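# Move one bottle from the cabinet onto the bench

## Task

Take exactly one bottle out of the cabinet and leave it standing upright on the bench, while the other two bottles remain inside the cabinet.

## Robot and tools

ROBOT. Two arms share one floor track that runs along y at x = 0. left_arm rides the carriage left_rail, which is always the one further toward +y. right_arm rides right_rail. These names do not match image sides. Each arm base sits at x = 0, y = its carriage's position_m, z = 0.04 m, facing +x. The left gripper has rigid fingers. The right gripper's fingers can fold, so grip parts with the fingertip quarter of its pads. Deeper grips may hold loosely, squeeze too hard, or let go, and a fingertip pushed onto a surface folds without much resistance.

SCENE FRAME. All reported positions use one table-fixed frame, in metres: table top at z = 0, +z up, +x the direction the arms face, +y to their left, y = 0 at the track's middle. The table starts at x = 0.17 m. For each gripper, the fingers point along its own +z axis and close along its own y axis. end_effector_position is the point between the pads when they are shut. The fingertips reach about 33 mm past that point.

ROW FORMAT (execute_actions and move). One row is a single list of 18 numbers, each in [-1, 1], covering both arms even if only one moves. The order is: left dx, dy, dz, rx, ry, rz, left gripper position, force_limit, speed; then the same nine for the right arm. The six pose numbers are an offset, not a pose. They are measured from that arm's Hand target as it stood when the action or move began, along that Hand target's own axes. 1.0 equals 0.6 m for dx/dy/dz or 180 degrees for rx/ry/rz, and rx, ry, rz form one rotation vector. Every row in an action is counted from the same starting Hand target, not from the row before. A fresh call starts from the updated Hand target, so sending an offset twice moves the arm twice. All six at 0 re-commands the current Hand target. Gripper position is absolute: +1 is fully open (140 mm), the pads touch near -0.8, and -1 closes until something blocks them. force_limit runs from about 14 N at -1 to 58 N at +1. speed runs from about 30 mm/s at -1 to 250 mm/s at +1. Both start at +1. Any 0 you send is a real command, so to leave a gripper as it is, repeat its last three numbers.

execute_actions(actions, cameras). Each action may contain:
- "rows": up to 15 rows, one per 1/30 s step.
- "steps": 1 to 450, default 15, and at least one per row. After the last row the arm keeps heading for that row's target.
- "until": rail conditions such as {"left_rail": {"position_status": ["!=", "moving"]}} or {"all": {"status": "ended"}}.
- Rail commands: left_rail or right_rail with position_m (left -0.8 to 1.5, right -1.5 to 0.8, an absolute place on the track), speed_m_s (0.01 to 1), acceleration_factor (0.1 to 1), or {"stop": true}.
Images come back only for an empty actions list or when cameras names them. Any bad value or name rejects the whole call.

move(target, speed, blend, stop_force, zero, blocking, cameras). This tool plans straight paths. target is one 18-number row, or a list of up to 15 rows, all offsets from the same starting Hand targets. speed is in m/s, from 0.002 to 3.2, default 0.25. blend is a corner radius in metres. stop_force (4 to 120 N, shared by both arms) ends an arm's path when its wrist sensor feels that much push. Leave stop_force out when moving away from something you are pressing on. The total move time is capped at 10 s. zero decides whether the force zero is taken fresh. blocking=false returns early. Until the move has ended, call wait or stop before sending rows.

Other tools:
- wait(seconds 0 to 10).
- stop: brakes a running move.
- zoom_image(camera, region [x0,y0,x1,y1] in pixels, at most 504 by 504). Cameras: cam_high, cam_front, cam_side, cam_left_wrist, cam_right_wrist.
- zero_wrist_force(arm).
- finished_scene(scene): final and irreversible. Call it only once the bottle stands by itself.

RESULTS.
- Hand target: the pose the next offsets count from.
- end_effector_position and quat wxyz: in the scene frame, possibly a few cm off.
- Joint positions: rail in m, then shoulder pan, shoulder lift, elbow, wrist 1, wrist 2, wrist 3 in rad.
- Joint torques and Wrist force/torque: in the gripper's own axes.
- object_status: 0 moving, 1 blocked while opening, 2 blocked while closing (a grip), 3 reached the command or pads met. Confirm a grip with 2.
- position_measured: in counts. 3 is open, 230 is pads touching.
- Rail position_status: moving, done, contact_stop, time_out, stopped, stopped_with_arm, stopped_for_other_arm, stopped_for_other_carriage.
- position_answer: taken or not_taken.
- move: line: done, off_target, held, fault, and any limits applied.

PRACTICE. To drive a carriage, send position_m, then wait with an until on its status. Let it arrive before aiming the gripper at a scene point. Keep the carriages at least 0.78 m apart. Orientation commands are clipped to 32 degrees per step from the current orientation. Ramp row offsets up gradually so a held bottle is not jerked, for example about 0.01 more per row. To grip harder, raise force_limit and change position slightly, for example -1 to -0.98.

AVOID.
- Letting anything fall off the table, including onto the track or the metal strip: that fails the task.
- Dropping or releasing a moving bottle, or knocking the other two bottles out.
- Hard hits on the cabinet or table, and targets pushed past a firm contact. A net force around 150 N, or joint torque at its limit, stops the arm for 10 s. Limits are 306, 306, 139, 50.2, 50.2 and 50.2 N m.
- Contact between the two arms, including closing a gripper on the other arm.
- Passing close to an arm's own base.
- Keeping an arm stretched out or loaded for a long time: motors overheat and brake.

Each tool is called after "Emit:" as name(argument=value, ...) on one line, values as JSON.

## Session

Emit:
execute_actions(actions=[])

Scene clock: 0.00 s.
left_arm: end_effector_position=(+0.3563, +1.0865, +0.5790) position_measured=3 object_status=3 end_effector_quat_wxyz=(+0.000, +0.000, +1.000, +0.000) | right_arm: end_effector_position=(+0.3563, -1.0582, +0.5790) position_measured=3 object_status=3 end_effector_quat_wxyz=(+0.000, +0.000, +1.000, +0.000)
Joint positions: left_arm=[1.008 -0.281 -2.157 1.821 -1.235 -1.571 -0.28] | right_arm=[-1.137 -0.281 -2.157 1.821 -1.235 -1.571 -0.281]
Joint velocities: within noise
Joint torques (N m): no reading
Wrist force (N): no reading
Wrist torque (N m): no reading
Wrist force, peak (N): no reading
Hand target: left_arm +0.3563, +1.0865, +0.5790; +0.000, +0.000, +1.000, +0.000 | right_arm +0.3563, -1.0582, +0.5790; +0.000, +0.000, +1.000, +0.000
Tool commands: left_gripper/position=+1.0 left_gripper/force_limit=+1.0 left_gripper/speed=+1.0 right_gripper/position=+1.0 right_gripper/force_limit=+1.0 right_gripper/speed=+1.0
left_rail: position_m=1.008 position_status=done
right_rail: position_m=-1.137 position_status=done
camera_calibration:
cam_left_wrist: T_world_to_cam=[[0.0217092, 0.999638, -0.015895, -1.07358], [0.951196, -0.0157568, 0.308185, -0.491714], [0.307823, -0.0218097, -0.951194, 0.648236], [0, 0, 0, 1]] pos_world=[0.29148, 1.07958, 0.751072]
cam_right_wrist: T_world_to_cam=[[0.0263307, 0.998802, -0.0412403, 1.08336], [0.925086, -0.00871134, 0.379658, -0.57081], [0.378844, -0.0481475, -0.924207, 0.532106], [0, 0, 0, 1]] pos_world=[0.297938, -1.06142, 0.753167]

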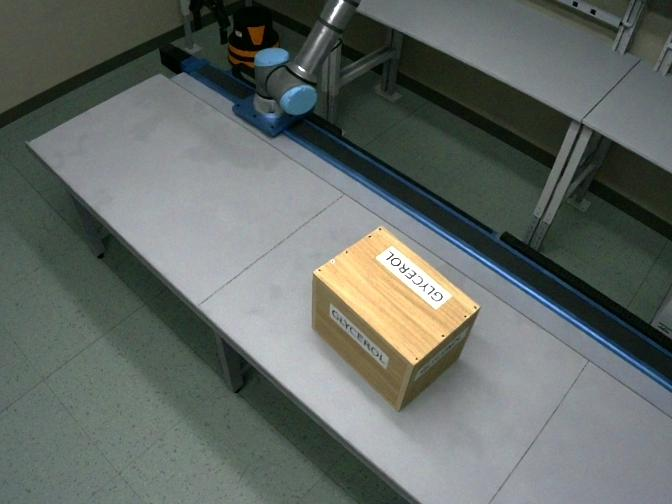

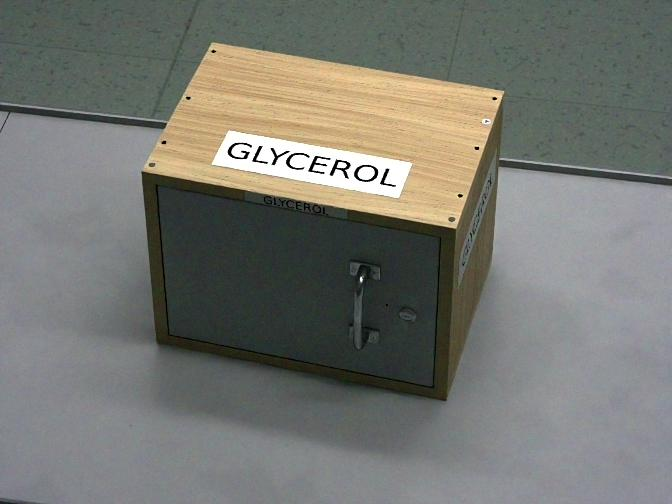

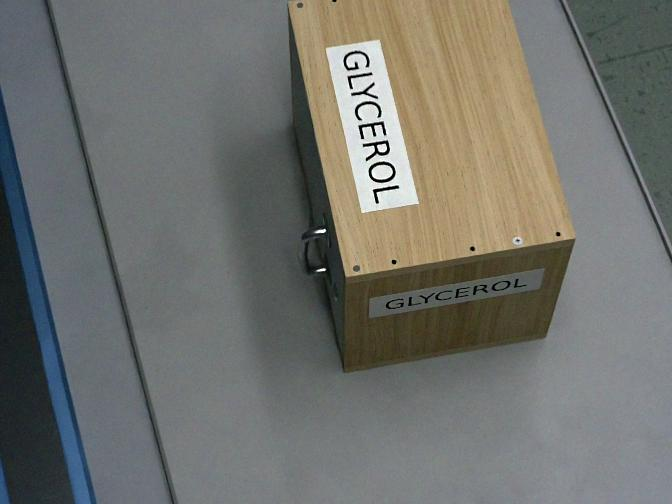

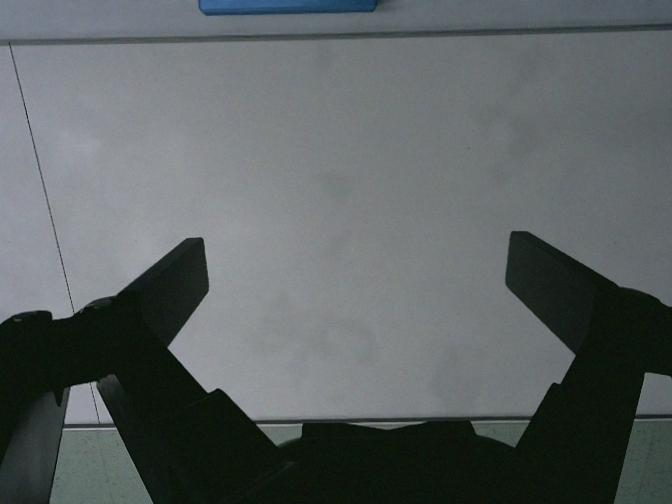

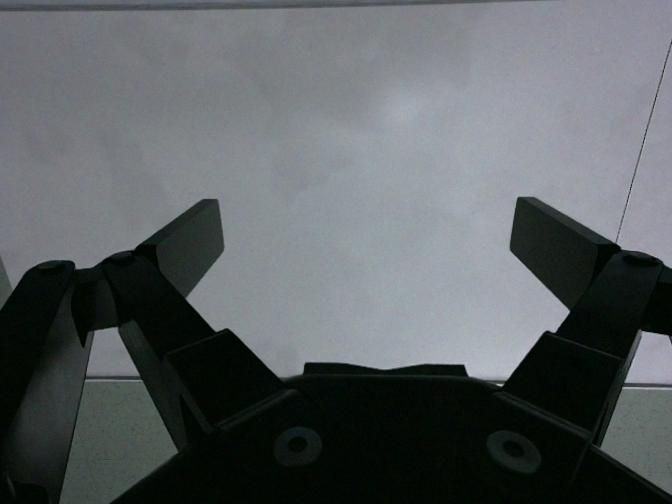

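Emit:
zoom_image(camera="cam_front", region=[130, 20, 330, 220])

Emit:
zoom_image(camera="cam_front", region=[330, 60, 530, 260])

Emit:
zoom_image(camera="cam_front", region=[320, 220, 520, 420])

Emit:
zoom_image(camera="cam_front", region=[130, 200, 330, 400])

Scaled by 2.520 from the camera's 672x504 image, which has a finer 960x720 frame.

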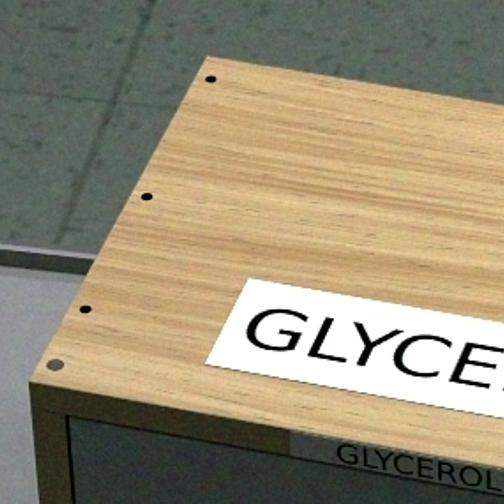

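Scaled by 2.520 from the camera's 672x504 image, which has a finer 960x720 frame.

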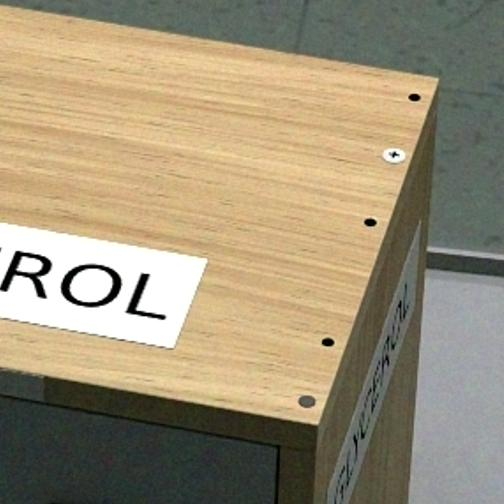

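Scaled by 2.520 from the camera's 672x504 image, which has a finer 960x720 frame.

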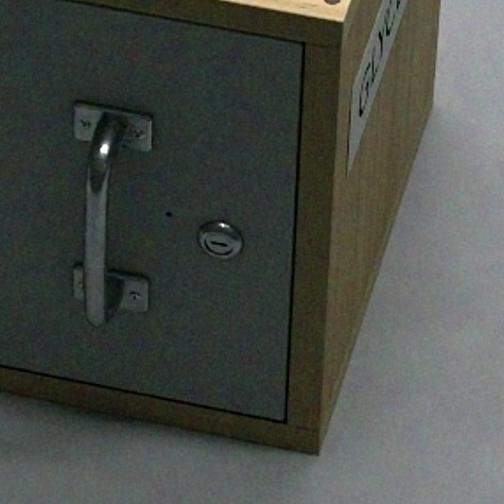

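Scaled by 2.520 from the camera's 672x504 image, which has a finer 960x720 frame.

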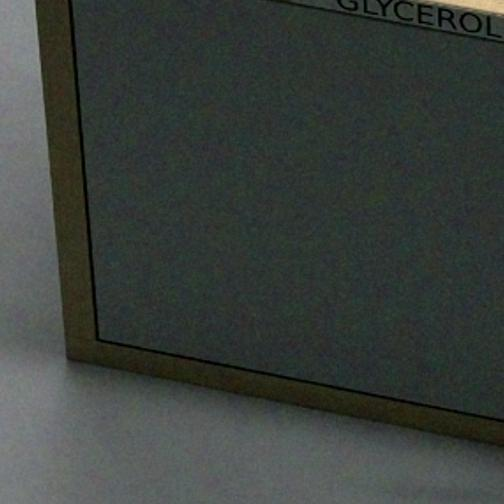

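Emit:
execute_actions(actions=[{"right_rail":{"position_m":-1.5,"speed_m_s":0.5,"acceleration_factor":0.4},"steps":200,"until":{"right_rail":{"position_status":["!=","moving"]}}},{"left_rail":{"position_m":-0.4,"speed_m_s":0.5,"acceleration_factor":0.4},"steps":300,"until":{"left_rail":{"position_status":["!=","moving"]}}}], cameras=["cam_high","cam_front"])

Scene clock: 97.43 s.
left_arm: end_effector_position=(+0.3563, -0.3214, +0.5790) position_measured=3 object_status=3 end_effector_quat_wxyz=(+0.000, +0.000, +1.000, +0.000) | right_arm: end_effector_position=(+0.3563, -1.4214, +0.5790) position_measured=3 object_status=3 end_effector_quat_wxyz=(+0.000, +0.000, +1.000, +0.000)
Joint positions: left_arm=[-0.4 -0.28 -2.157 1.821 -1.235 -1.571 -0.281] | right_arm=[-1.5 -0.281 -2.157 1.821 -1.235 -1.571 -0.28]
Joint torques (N m): left_arm=[2.04 -1.5 -46.99 -4.85 0.29 0.03] | right_arm=[1.19 -0.51 -46.35 -5.29 0.18 -0.58]
Wrist force (N): left_arm=[-0.1 -0.3 0.2] | right_arm=[-0.1 -0.1 -0.2]
Wrist torque (N m): left_arm=[-0.06 0.02 0.00] | right_arm=[-0.02 0.03 0.00]
Wrist force, peak (N): left_arm=[0.2 1.3 0.4] | right_arm=[-0.1 -1.1 -0.6]
Hand target: left_arm +0.3563, -0.3214, +0.5790; +0.000, +0.000, +1.000, +0.000 | right_arm +0.3563, -1.4214, +0.5790; +0.000, +0.000, +1.000, +0.000
Tool commands: left_gripper/position=+1.0 left_gripper/force_limit=+1.0 left_gripper/speed=+1.0 right_gripper/position=+1.0 right_gripper/force_limit=+1.0 right_gripper/speed=+1.0
left_rail: position_m=-0.400 speed_m_s=0.50 position_status=done
right_rail: position_m=-1.500 speed_m_s=0.50 position_status=done
Images, in order (width x height): cam_high 672x504, cam_front 672x504.

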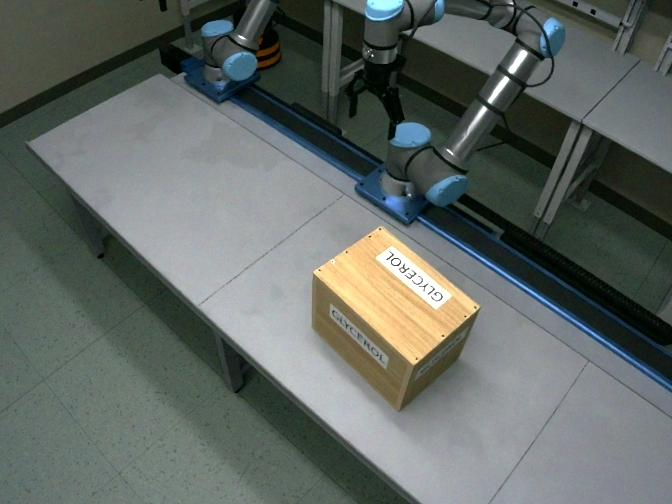

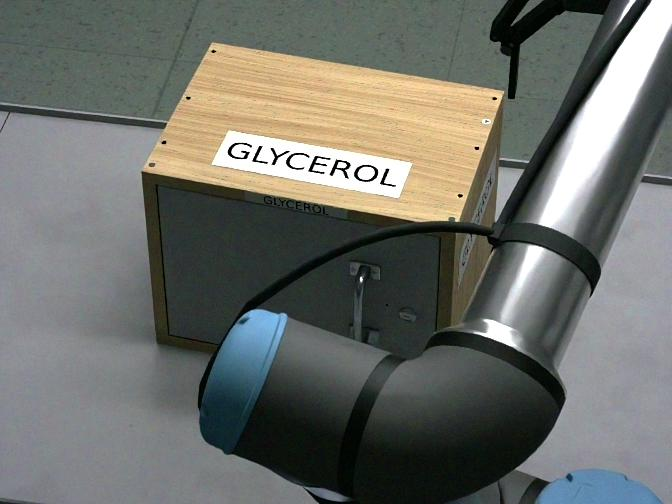

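Emit:
move(target=[[0.0582,0.4145,0.2983,0.0038,-0.0833,0.0287,-0.2,-0.1,-0.5,0,0,0,0,0,0,1,1,1],[0.0582,0.4145,0.69,0.0038,-0.0833,0.0287,-0.2,-0.1,-0.5,0,0,0,0,0,0,1,1,1]], speed=0.15, blend=0.03, cameras=["all"])

Scene clock: 126.07 s.
left_arm: end_effector_position=(+0.3214, -0.0728, +0.1651) position_measured=154 object_status=3 end_effector_quat_wxyz=(+0.130, +0.045, +0.990, -0.006) | right_arm: end_effector_position=(+0.3563, -1.4214, +0.5790) position_measured=3 object_status=3 end_effector_quat_wxyz=(+0.000, +0.000, +1.000, +0.000)
Joint positions: left_arm=[-0.4 0.522 -1.934 2.539 -2.392 -1.72 0.596] | right_arm=[-1.5 -0.281 -2.157 1.821 -1.235 -1.571 -0.28]
Joint torques (N m): left_arm=[14.44 4.81 -31.3 -7.01 -3.68 2.01] | right_arm=[1.67 -3 -46.15 -5.79 -0.14 -0.7]
Wrist force (N): left_arm=[-2.0 1.0 0.8] | right_arm=[-0.4 -0.1 -0.2]
Wrist torque (N m): left_arm=[0.26 0.61 -0.21] | right_arm=[-0.03 0.09 0.00]
Wrist force, peak (N): left_arm=[-0.9 0.7 2.5] | right_arm=[-0.5 0.1 -0.8]
Hand target: left_arm +0.3215, -0.0727, +0.1650; +0.130, +0.045, +0.990, -0.006 | right_arm +0.3563, -1.4214, +0.5790; +0.000, +0.000, +1.000, +0.000
Off the commanded pose: left_arm 0.000 m, 0 deg | right_arm 0.000 m, 0 deg.
left_rail: position_m=-0.400 speed_m_s=0.50 position_status=done
right_rail: position_m=-1.500 speed_m_s=0.50 position_status=done
move: done
camera_calibration:
cam_left_wrist: T_world_to_cam=[[0.115551, 0.993253, -0.00978402, 0.0477255], [0.834111, -0.0916796, 0.543924, -0.356122], [0.539357, -0.0710122, -0.839077, 0.143452], [0, 0, 0, 1]] pos_world=[0.214159, -0.0698657, 0.314538]
cam_right_wrist: T_world_to_cam=[[0.0263307, 0.998802, -0.0412403, 1.44613], [0.925086, -0.00871134, 0.379658, -0.573974], [0.378844, -0.0481475, -0.924207, 0.514619], [0, 0, 0, 1]] pos_world=[0.297938, -1.42462, 0.753167]

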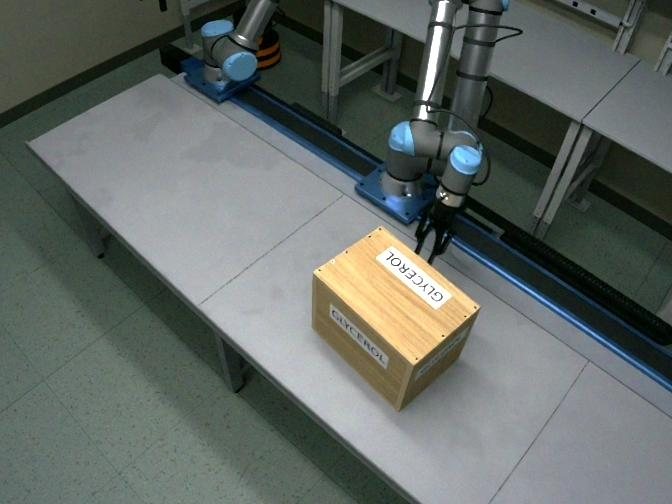

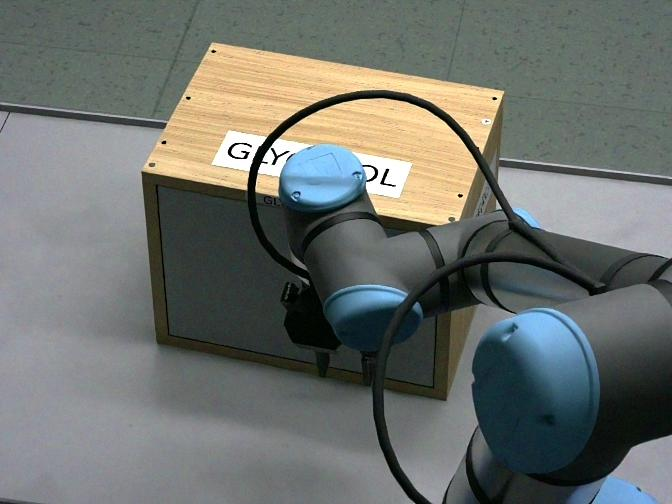

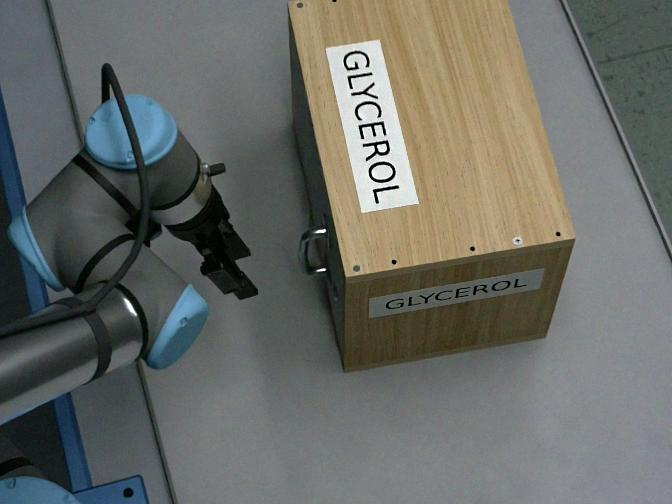

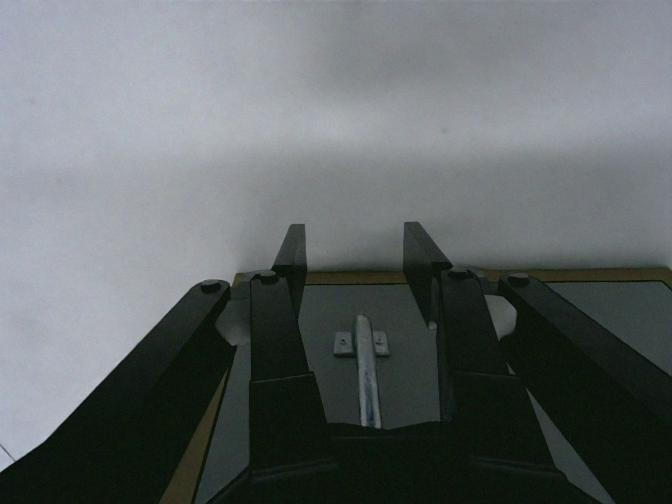

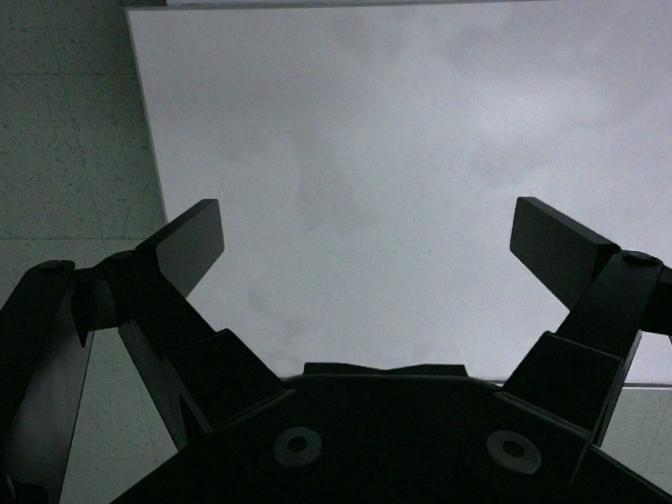

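Emit:
move(target=[-0.1127,0.005,0.0302,0,0,0,-0.2,-0.1,-0.5,0,0,0,0,0,0,1,1,1], speed=0.06, stop_force=8, cameras=["cam_left_wrist","cam_side","cam_front"])

Emit:
zoom_image(camera="cam_left_wrist", region=[220, 200, 500, 480])

Emit:
zoom_image(camera="cam_side", region=[200, 160, 400, 360])

Scene clock: 147.73 s.
left_arm: end_effector_position=(+0.3914, -0.0761, +0.1650) position_measured=154 object_status=3 end_effector_quat_wxyz=(+0.130, +0.045, +0.990, -0.006) | right_arm: end_effector_position=(+0.3563, -1.4214, +0.5790) position_measured=3 object_status=3 end_effector_quat_wxyz=(+0.000, +0.000, +1.000, +0.000)
Joint positions: left_arm=[-0.4 0.432 -1.83 2.48 -2.45 -1.701 0.508] | right_arm=[-1.5 -0.281 -2.157 1.821 -1.235 -1.571 -0.28]
Joint torques (N m): left_arm=[-10.11 -2.67 -51.84 -7.38 3.48 -1.55] | right_arm=[0.1 -2.28 -46.03 -5.92 -0.31 -0.65]
Wrist force (N): left_arm=[-1.4 0.7 0.6] | right_arm=[-0.3 0.0 -0.2]
Wrist torque (N m): left_arm=[0.16 0.41 0.11] | right_arm=[-0.01 0.08 0.00]
Wrist force, peak (N): left_arm=[-2.0 0.7 1.0] | right_arm=[-0.3 -0.6 -0.6]
Hand target: left_arm +0.3914, -0.0761, +0.1650; +0.130, +0.045, +0.990, -0.006 | right_arm +0.3563, -1.4214, +0.5790; +0.000, +0.000, +1.000, +0.000
Off the commanded pose: left_arm 0.000 m, 0 deg | right_arm 0.000 m, 0 deg.
left_rail: position_m=-0.400 speed_m_s=0.50 position_status=done
right_rail: position_m=-1.500 speed_m_s=0.50 position_status=done
move: done
camera_calibration:
cam_left_wrist: T_world_to_cam=[[0.115561, 0.993252, -0.00977735, 0.0429202], [0.834081, -0.0916875, 0.54397, -0.414681], [0.539403, -0.0710169, -0.839048, 0.10541], [0, 0, 0, 1]] pos_world=[0.284059, -0.0731657, 0.314438]
Images, in order (width x height): cam_front 672x504, cam_side 672x504, cam_left_wrist 672x504.

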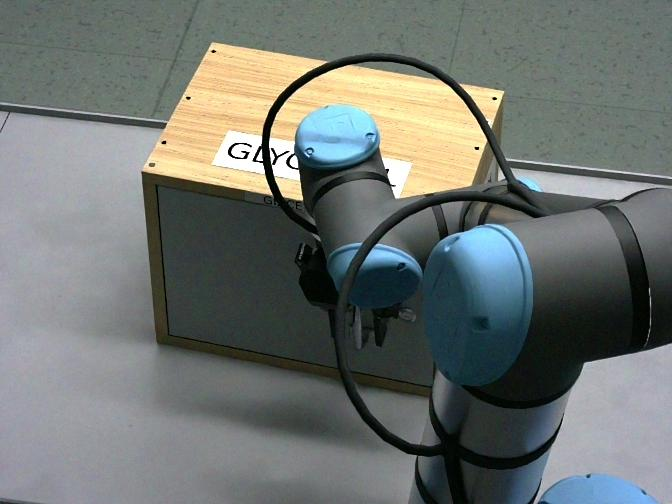

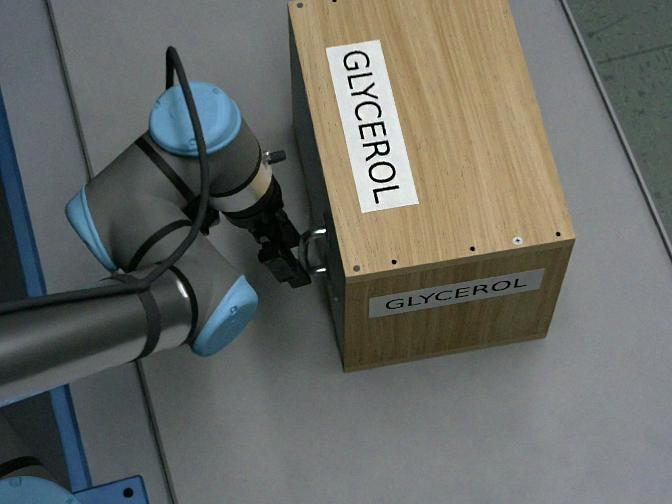

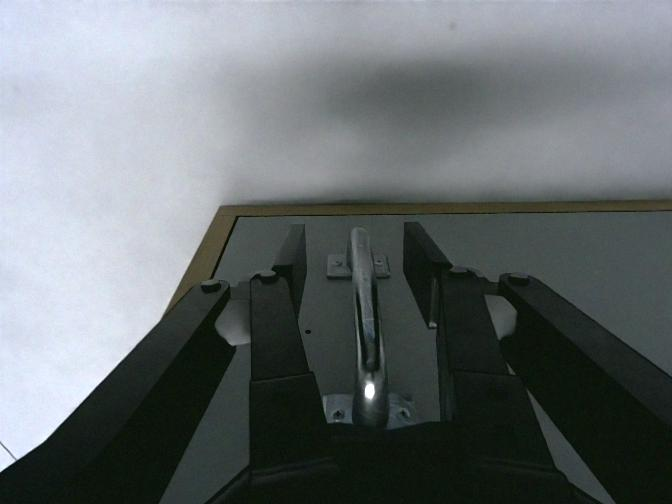

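Scaled by 1.800 from the camera's 672x504 image, which has a finer 960x720 frame.

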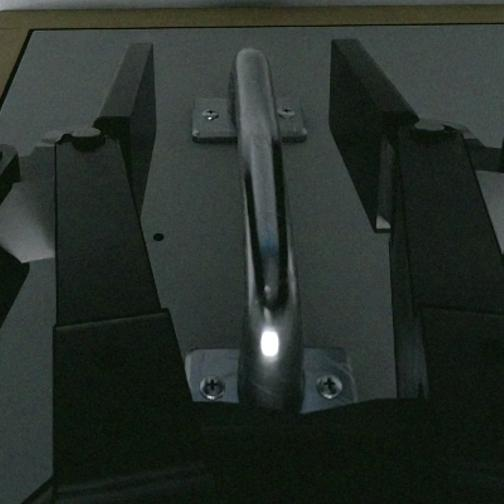

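Scaled by 2.520 from the camera's 672x504 image, which has a finer 960x720 frame.

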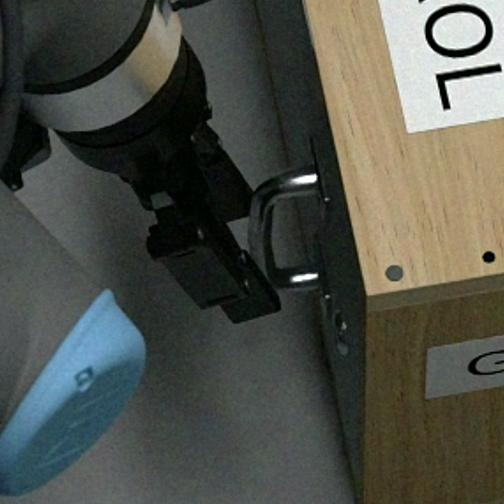

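Emit:
move(target=[-0.01545,0.00667,0.00414,0,0,0,-0.2,-0.1,-0.5,0,0,0,0,0,0,1,1,1], speed=0.04, stop_force=8, cameras=["cam_left_wrist","cam_side"])

Emit:
zoom_image(camera="cam_left_wrist", region=[220, 200, 500, 480])

Scene clock: 170.93 s.
left_arm: end_effector_position=(+0.4014, -0.0730, +0.1650) position_measured=154 object_status=3 end_effector_quat_wxyz=(+0.130, +0.045, +0.990, -0.006) | right_arm: end_effector_position=(+0.3563, -1.4214, +0.5790) position_measured=3 object_status=3 end_effector_quat_wxyz=(+0.000, +0.000, +1.000, +0.000)
Joint positions: left_arm=[-0.4 0.429 -1.809 2.467 -2.457 -1.7 0.505] | right_arm=[-1.5 -0.281 -2.157 1.821 -1.235 -1.571 -0.28]
Joint torques (N m): left_arm=[-10.58 -5.72 -51.72 -7.32 3.31 -1.58] | right_arm=[0.53 -4.24 -45.8 -5.8 -0.55 -0.7]
Wrist force (N): left_arm=[-1.7 1.1 0.7] | right_arm=[-0.2 -0.2 -0.3]
Wrist torque (N m): left_arm=[0.25 0.50 0.11] | right_arm=[-0.05 0.06 -0.01]
Wrist force, peak (N): left_arm=[-1.8 1.0 0.4] | right_arm=[-0.3 -0.1 -0.9]
Hand target: left_arm +0.4014, -0.0730, +0.1650; +0.130, +0.045, +0.990, -0.006 | right_arm +0.3563, -1.4214, +0.5790; +0.000, +0.000, +1.000, +0.000
Off the commanded pose: left_arm 0.000 m, 0 deg | right_arm 0.000 m, 0 deg.
left_rail: position_m=-0.400 speed_m_s=0.50 position_status=done
right_rail: position_m=-1.500 speed_m_s=0.50 position_status=done
move: done
camera_calibration:
cam_left_wrist: T_world_to_cam=[[0.115561, 0.993252, -0.00977735, 0.0386855], [0.834081, -0.0916875, 0.54397, -0.422737], [0.539403, -0.0710169, -0.839048, 0.100236], [0, 0, 0, 1]] pos_world=[0.294059, -0.0700657, 0.314438]
Images, in order (width x height): cam_side 672x504, cam_left_wrist 672x504.

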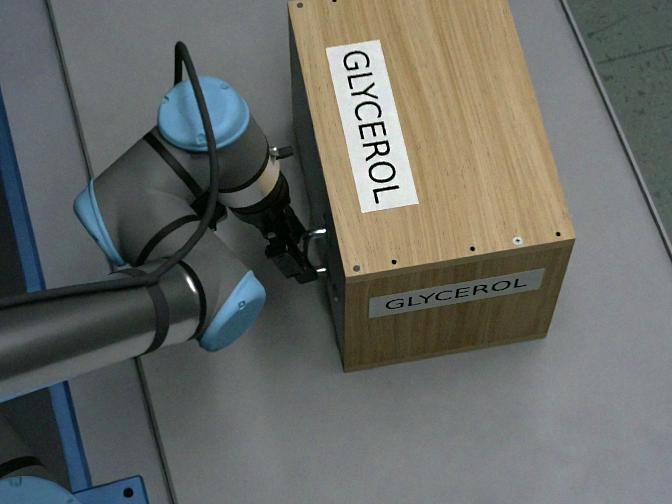

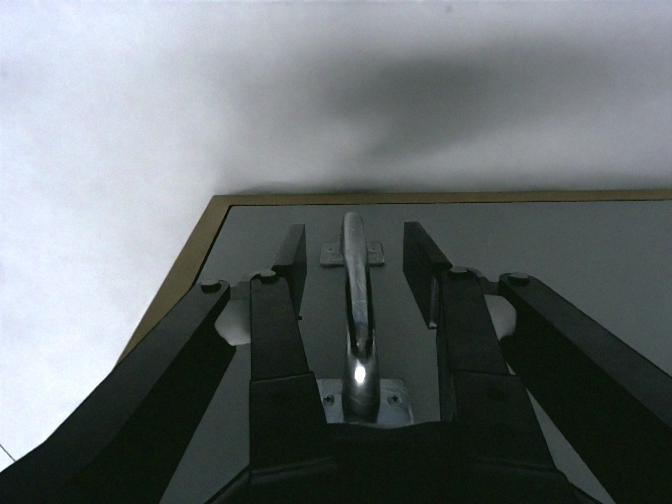

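Scaled by 1.800 from the camera's 672x504 image, which has a finer 960x720 frame.

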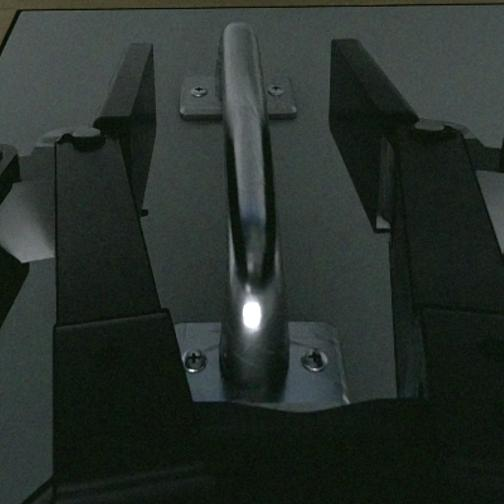

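Emit:
execute_actions(actions=[{"rows":[[0,0,0,0,0,0,-1,-0.1,-1,0,0,0,0,0,0,1,1,1]],"steps":90}], cameras=["cam_left_wrist"])

Scene clock: 185.73 s.
left_arm: end_effector_position=(+0.4014, -0.0730, +0.1650) position_measured=213 object_status=2 end_effector_quat_wxyz=(+0.130, +0.045, +0.990, -0.006) | right_arm: end_effector_position=(+0.3563, -1.4214, +0.5790) position_measured=3 object_status=3 end_effector_quat_wxyz=(+0.000, +0.000, +1.000, +0.000)
Joint positions: left_arm=[-0.4 0.429 -1.809 2.467 -2.457 -1.7 0.505] | right_arm=[-1.5 -0.281 -2.157 1.821 -1.235 -1.571 -0.28]
Joint torques (N m): left_arm=[-5.19 -5.74 -52.08 -7.25 3.38 -1.51] | right_arm=[0.07 -4.79 -46.12 -6.05 -0.77 -0.79]
Wrist force (N): left_arm=[0.2 -3.8 -2.7] | right_arm=[-0.1 -0.1 -0.2]
Wrist torque (N m): left_arm=[-0.33 0.40 0.30] | right_arm=[-0.02 0.02 0.00]
Wrist force, peak (N): left_arm=[0.2 -4.1 -3.0] | right_arm=[0.0 -0.2 -0.9]
Hand target: left_arm +0.4014, -0.0730, +0.1650; +0.130, +0.045, +0.990, -0.006 | right_arm +0.3563, -1.4214, +0.5790; +0.000, +0.000, +1.000, +0.000
Off the commanded pose: left_arm 0.000 m, 0 deg | right_arm 0.000 m, 0 deg.
left_rail: position_m=-0.400 speed_m_s=0.50 position_status=done
right_rail: position_m=-1.500 speed_m_s=0.50 position_status=done
camera_calibration:
cam_left_wrist: T_world_to_cam=[[0.115561, 0.993252, -0.00977735, 0.0386855], [0.834081, -0.0916875, 0.54397, -0.422737], [0.539403, -0.0710169, -0.839048, 0.100236], [0, 0, 0, 1]] pos_world=[0.294059, -0.0700657, 0.314438]
Images, in order (width x height): cam_left_wrist 672x504.

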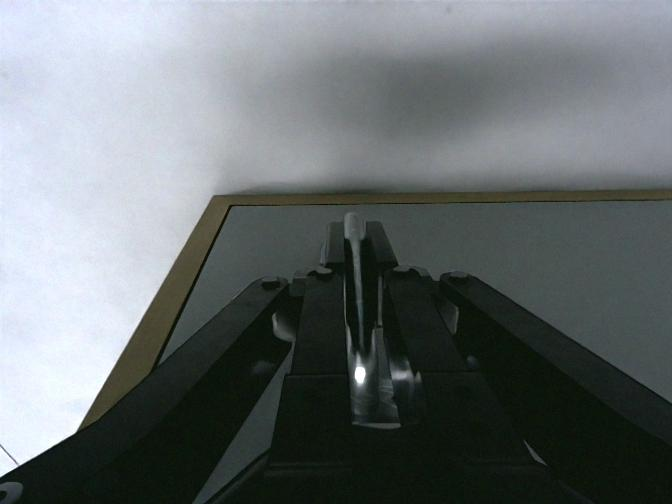

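Emit:
move(target=[[0.0452,0.0090,-0.0121,0.00863,0,0.0322,-1,-0.1,-1,0,0,0,0,0,0,1,1,1],[0.0893,0.0227,-0.0239,0.01725,0,0.0644,-1,-0.1,-1,0,0,0,0,0,0,1,1,1]], speed=0.04, blend=0.005, stop_force=40, cameras=["cam_high","cam_side","cam_left_wrist","cam_front"])

Scene clock: 215.83 s.
left_arm: end_effector_position=(+0.3474, -0.0544, +0.1650) position_measured=213 object_status=2 end_effector_quat_wxyz=(+0.129, +0.148, +0.980, -0.020) | right_arm: end_effector_position=(+0.3563, -1.4214, +0.5790) position_measured=3 object_status=3 end_effector_quat_wxyz=(+0.000, +0.000, +1.000, +0.000)
Joint positions: left_arm=[-0.4 0.562 -1.83 2.466 -2.38 -1.769 0.845] | right_arm=[-1.5 -0.281 -2.157 1.821 -1.235 -1.571 -0.28]
Joint torques (N m): left_arm=[14.09 -39.53 -47.7 -0.26 -6.59 1.88] | right_arm=[0.97 -5.94 -45.54 -6.22 -1.04 -0.95]
Wrist force (N): left_arm=[-3.5 14.3 8.2] | right_arm=[-0.2 0.1 -0.3]
Wrist torque (N m): left_arm=[-0.18 0.59 -0.14] | right_arm=[0.02 0.05 0.00]
Wrist force, peak (N): left_arm=[-3.3 14.6 8.4] | right_arm=[-0.3 0.0 -0.9]
Hand target: left_arm +0.3474, -0.0544, +0.1650; +0.129, +0.148, +0.980, -0.020 | right_arm +0.3563, -1.4214, +0.5790; +0.000, +0.000, +1.000, +0.000
Off the commanded pose: left_arm 0.000 m, 0 deg | right_arm 0.000 m, 0 deg.
left_rail: position_m=-0.400 speed_m_s=0.50 position_status=done
right_rail: position_m=-1.500 speed_m_s=0.50 position_status=done
move: done
camera_calibration:
cam_left_wrist: T_world_to_cam=[[0.319556, 0.947518, -0.00967891, -0.0468466], [0.796769, -0.263158, 0.543974, -0.372325], [0.512878, -0.181542, -0.839046, 0.133909], [0, 0, 0, 1]] pos_world=[0.242948, -0.0292822, 0.314438]
Images, in order (width x height): cam_high 672x504, cam_front 672x504, cam_side 672x504, cam_left_wrist 672x504.

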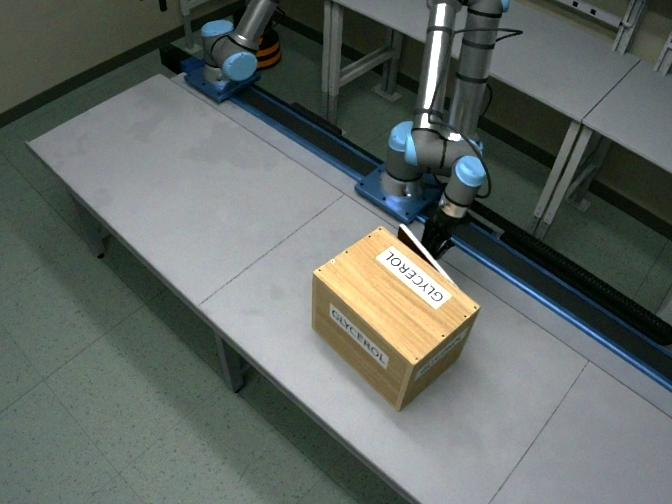

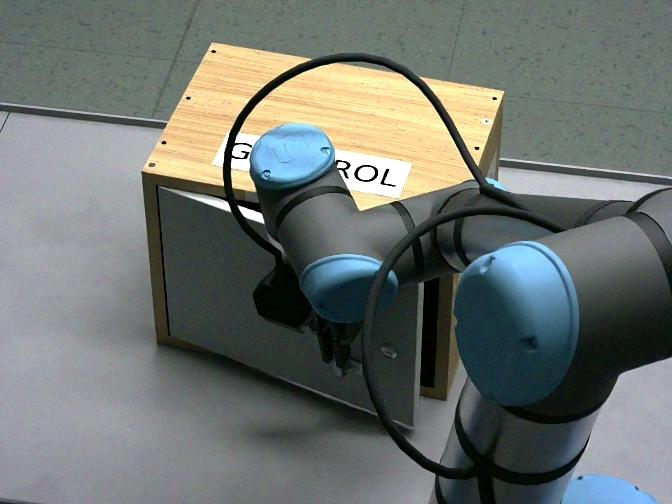

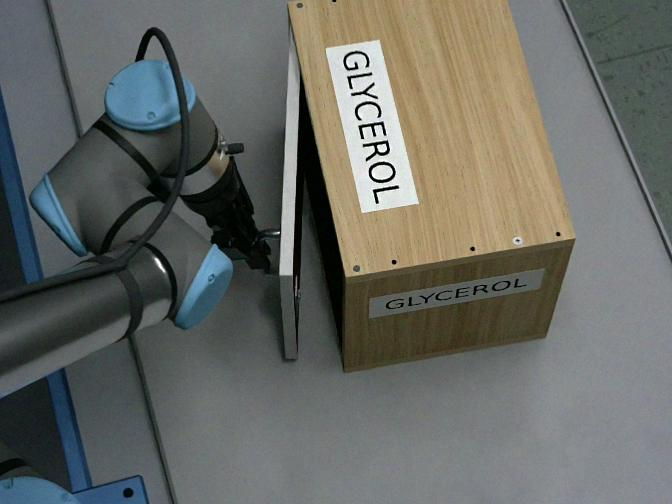

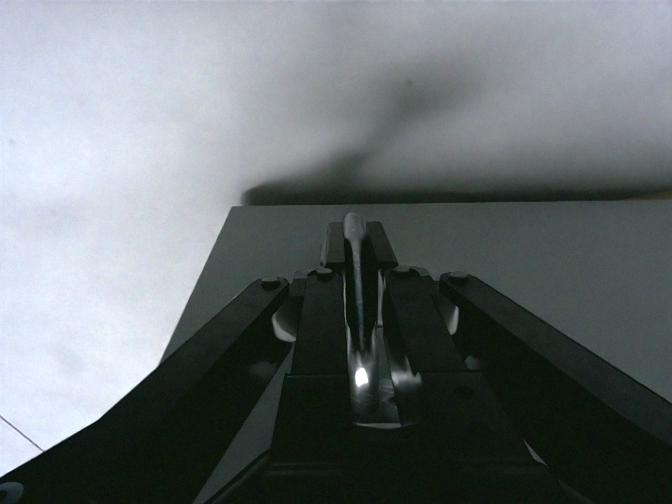

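Emit:
move(target=[[0.0600,0.0165,-0.0161,0.0115,0,0.0429,-1,-0.1,-1,0,0,0,0,0,0,1,1,1],[0.1313,0.0464,-0.0352,0.0259,0,0.0966,-1,-0.1,-1,0,0,0,0,0,0,1,1,1],[0.1965,0.0886,-0.0527,0.0403,0,0.1502,-1,-0.1,-1,0,0,0,0,0,0,1,1,1],[0.2535,0.1421,-0.0679,0.0546,0,0.2039,-1,-0.1,-1,0,0,0,0,0,0,1,1,1]], speed=0.06, blend=0.005, stop_force=40, cameras=["cam_high","cam_side","cam_left_wrist","cam_front"])

Scene clock: 247.63 s.
left_arm: end_effector_position=(+0.2221, +0.0736, +0.1649) position_measured=213 object_status=2 end_effector_quat_wxyz=(+0.116, +0.459, +0.879, -0.060) | right_arm: end_effector_position=(+0.3563, -1.4214, +0.5790) position_measured=3 object_status=3 end_effector_quat_wxyz=(+0.000, +0.000, +1.000, +0.000)
Joint positions: left_arm=[-0.4 0.957 -1.641 2.25 -2.089 -1.817 1.931] | right_arm=[-1.5 -0.281 -2.157 1.821 -1.235 -1.571 -0.28]
Joint torques (N m): left_arm=[18.68 -28.22 -53.28 -0.51 4.16 1.96] | right_arm=[0.03 -5.32 -45.23 -6.45 -1.05 -1]
Wrist force (N): left_arm=[-2.4 11.3 12.6] | right_arm=[-0.2 0.3 -0.7]
Wrist torque (N m): left_arm=[0.05 0.91 -0.15] | right_arm=[0.07 0.05 -0.01]
Wrist force, peak (N): left_arm=[-1.6 12.4 15.3] | right_arm=[-0.6 0.0 -0.8]
Hand target: left_arm +0.2221, +0.0736, +0.1649; +0.116, +0.459, +0.879, -0.060 | right_arm +0.3563, -1.4214, +0.5790; +0.000, +0.000, +1.000, +0.000
Off the commanded pose: left_arm 0.000 m, 0 deg | right_arm 0.000 m, 0 deg.
left_rail: position_m=-0.400 speed_m_s=0.50 position_status=done
right_rail: position_m=-1.500 speed_m_s=0.50 position_status=done
move: done
camera_calibration:
cam_left_wrist: T_world_to_cam=[[0.835088, 0.550034, -0.00951788, -0.2134], [0.465899, -0.697938, 0.543894, -0.133317], [0.292517, -0.458633, -0.8391, 0.290738], [0, 0, 0, 1]] pos_world=[0.155274, 0.157673, 0.314438]
Images, in order (width x height): cam_high 672x504, cam_front 672x504, cam_side 672x504, cam_left_wrist 672x504.

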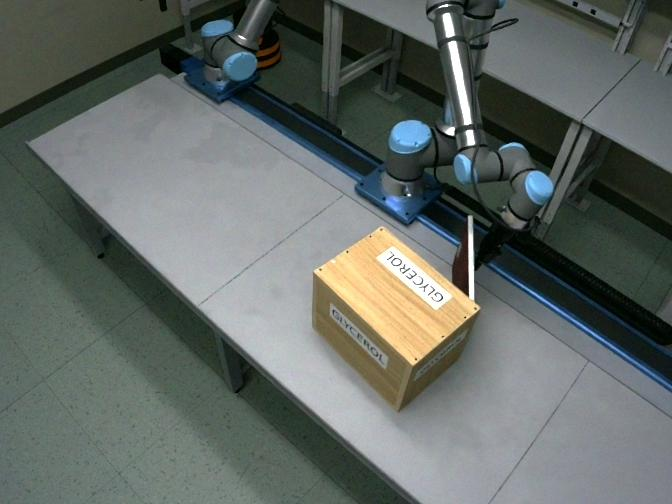

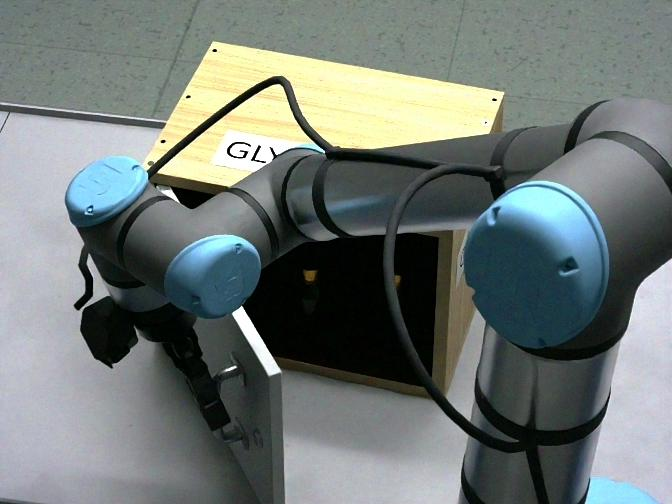

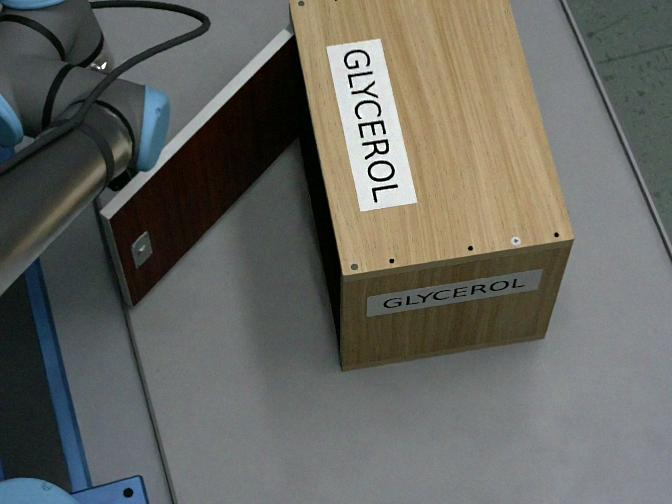

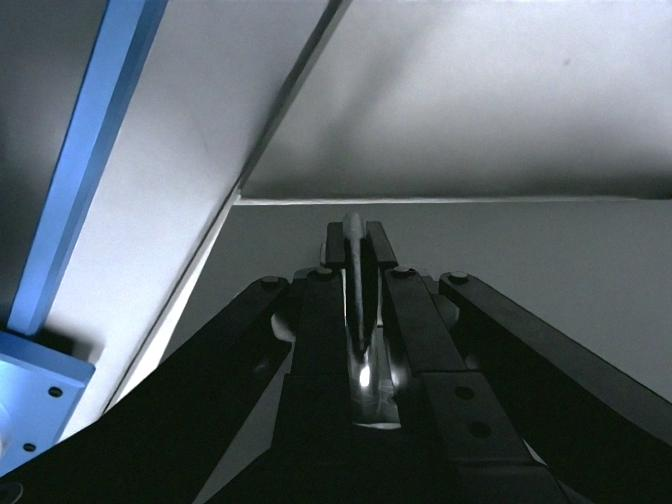

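Emit:
move(target=[[0.0742,0.0211,-0.0199,0.0144,0,0.0537,-1,-0.1,-1,0,0,0,0,0,0,1,1,1],[0.1444,0.0538,-0.0387,0.0288,0,0.1073,-1,-0.1,-1,0,0,0,0,0,0,1,1,1],[0.2080,0.0984,-0.0557,0.0431,0,0.1610,-1,-0.1,-1,0,0,0,0,0,0,1,1,1],[0.2634,0.1538,-0.0706,0.0575,0,0.2146,-1,-0.1,-1,0,0,0,0,0,0,1,1,1],[0.2873,0.1850,-0.0770,0.0647,0,0.2415,-1,-0.1,-1,0,0,0,0,0,0,1,1,1]], speed=0.06, blend=0.005, stop_force=40, cameras=["cam_high","cam_side","cam_left_wrist","cam_front"])

Scene clock: 278.93 s.
left_arm: end_effector_position=(+0.2114, +0.2835, +0.1649) position_measured=213 object_status=2 end_effector_quat_wxyz=(+0.084, +0.761, +0.636, -0.100) | right_arm: end_effector_position=(+0.3563, -1.4214, +0.5790) position_measured=3 object_status=3 end_effector_quat_wxyz=(+0.000, +0.000, +1.000, +0.000)
Joint positions: left_arm=[-0.4 1.066 -1.286 1.808 -1.845 -1.654 2.825] | right_arm=[-1.5 -0.281 -2.157 1.821 -1.235 -1.571 -0.28]
Joint torques (N m): left_arm=[-8.33 -56.42 -52.95 -2.36 4.66 2.03] | right_arm=[0.98 -5.83 -45.25 -6.76 -1.66 -0.9]
Wrist force (N): left_arm=[-5.3 3.2 -2.2] | right_arm=[0.0 -0.1 -0.5]
Wrist torque (N m): left_arm=[0.18 0.73 -0.23] | right_arm=[-0.01 0.01 0.00]
Wrist force, peak (N): left_arm=[-2.6 11.3 13.3] | right_arm=[-0.2 0.2 -1.0]
Hand target: left_arm +0.2114, +0.2835, +0.1649; +0.084, +0.761, +0.636, -0.100 | right_arm +0.3563, -1.4214, +0.5790; +0.000, +0.000, +1.000, +0.000
Off the commanded pose: left_arm 0.000 m, 0 deg | right_arm 0.000 m, 0 deg.
left_rail: position_m=-0.400 speed_m_s=0.50 position_status=done
right_rail: position_m=-1.500 speed_m_s=0.50 position_status=done
move: done
camera_calibration:
cam_left_wrist: T_world_to_cam=[[0.97941, -0.201663, -0.00942253, -0.137337], [-0.164233, -0.823029, 0.543738, 0.18683], [-0.117407, -0.530994, -0.839202, 0.49728], [0, 0, 0, 1]] pos_world=[0.223577, 0.390123, 0.314438]
Images, in order (width x height): cam_high 672x504, cam_front 672x504, cam_side 672x504, cam_left_wrist 672x504.

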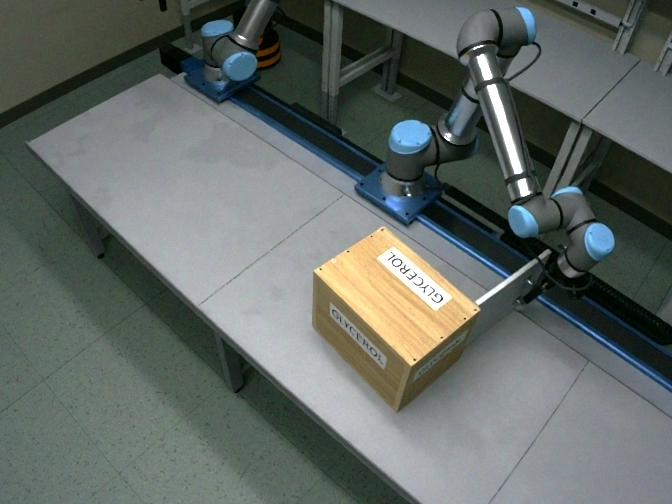

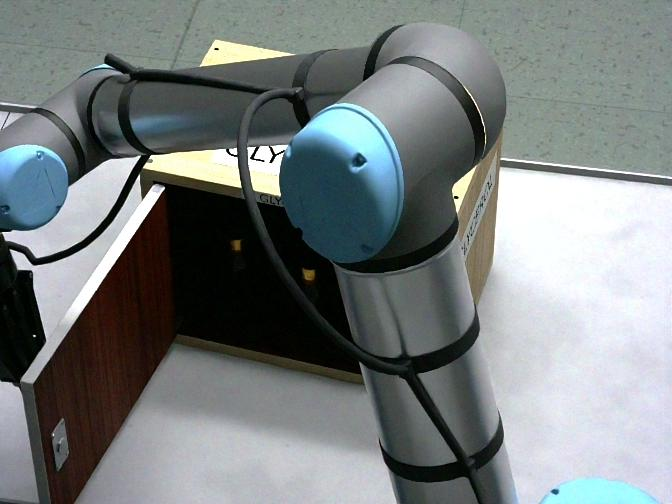

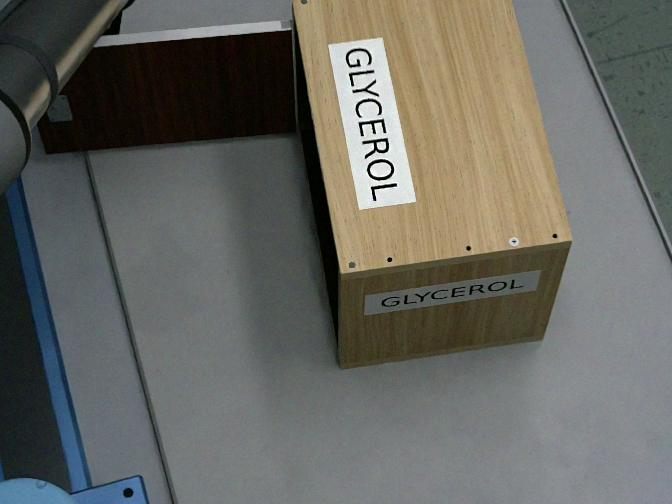

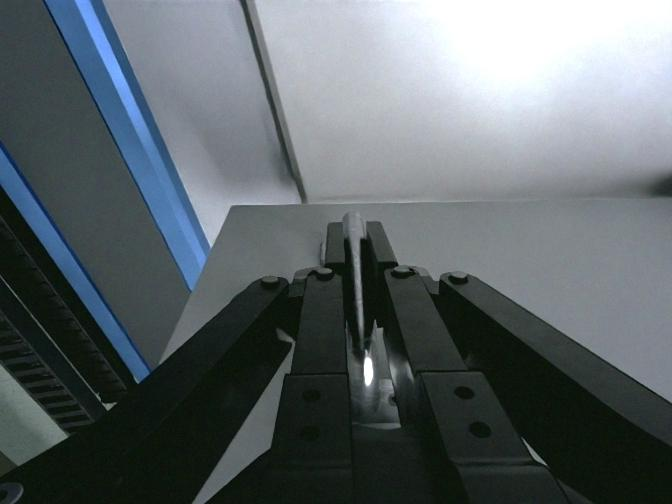

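Emit:
execute_actions(actions=[{"rows":[[0,0,0,0,0,0,-0.2,-0.1,-1,0,0,0,0,0,0,1,1,1]],"steps":60}])

Scene clock: 287.53 s.
left_arm: end_effector_position=(+0.2114, +0.2835, +0.1649) position_measured=154 object_status=3 end_effector_quat_wxyz=(+0.084, +0.761, +0.636, -0.100) | right_arm: end_effector_position=(+0.3563, -1.4214, +0.5790) position_measured=3 object_status=3 end_effector_quat_wxyz=(+0.000, +0.000, +1.000, +0.000)
Joint positions: left_arm=[-0.4 1.066 -1.285 1.808 -1.845 -1.654 2.825] | right_arm=[-1.5 -0.281 -2.157 1.821 -1.235 -1.571 -0.28]
Joint torques (N m): left_arm=[-4.05 -78.89 -47.64 -2.56 -3.15 1.82] | right_arm=[0.47 -4.43 -45.3 -7.04 -1.87 -1.16]
Wrist force (N): left_arm=[-1.7 1.2 0.5] | right_arm=[-0.2 -0.2 -0.4]
Wrist torque (N m): left_arm=[0.33 0.57 -0.20] | right_arm=[-0.06 0.05 0.00]
Wrist force, peak (N): left_arm=[-5.8 3.6 -2.1] | right_arm=[-0.3 0.1 -0.9]
Hand target: left_arm +0.2114, +0.2835, +0.1649; +0.084, +0.761, +0.636, -0.100 | right_arm +0.3563, -1.4214, +0.5790; +0.000, +0.000, +1.000, +0.000
Off the commanded pose: left_arm 0.000 m, 0 deg | right_arm 0.000 m, 0 deg.
left_rail: position_m=-0.400 speed_m_s=0.50 position_status=done
right_rail: position_m=-1.500 speed_m_s=0.50 position_status=done


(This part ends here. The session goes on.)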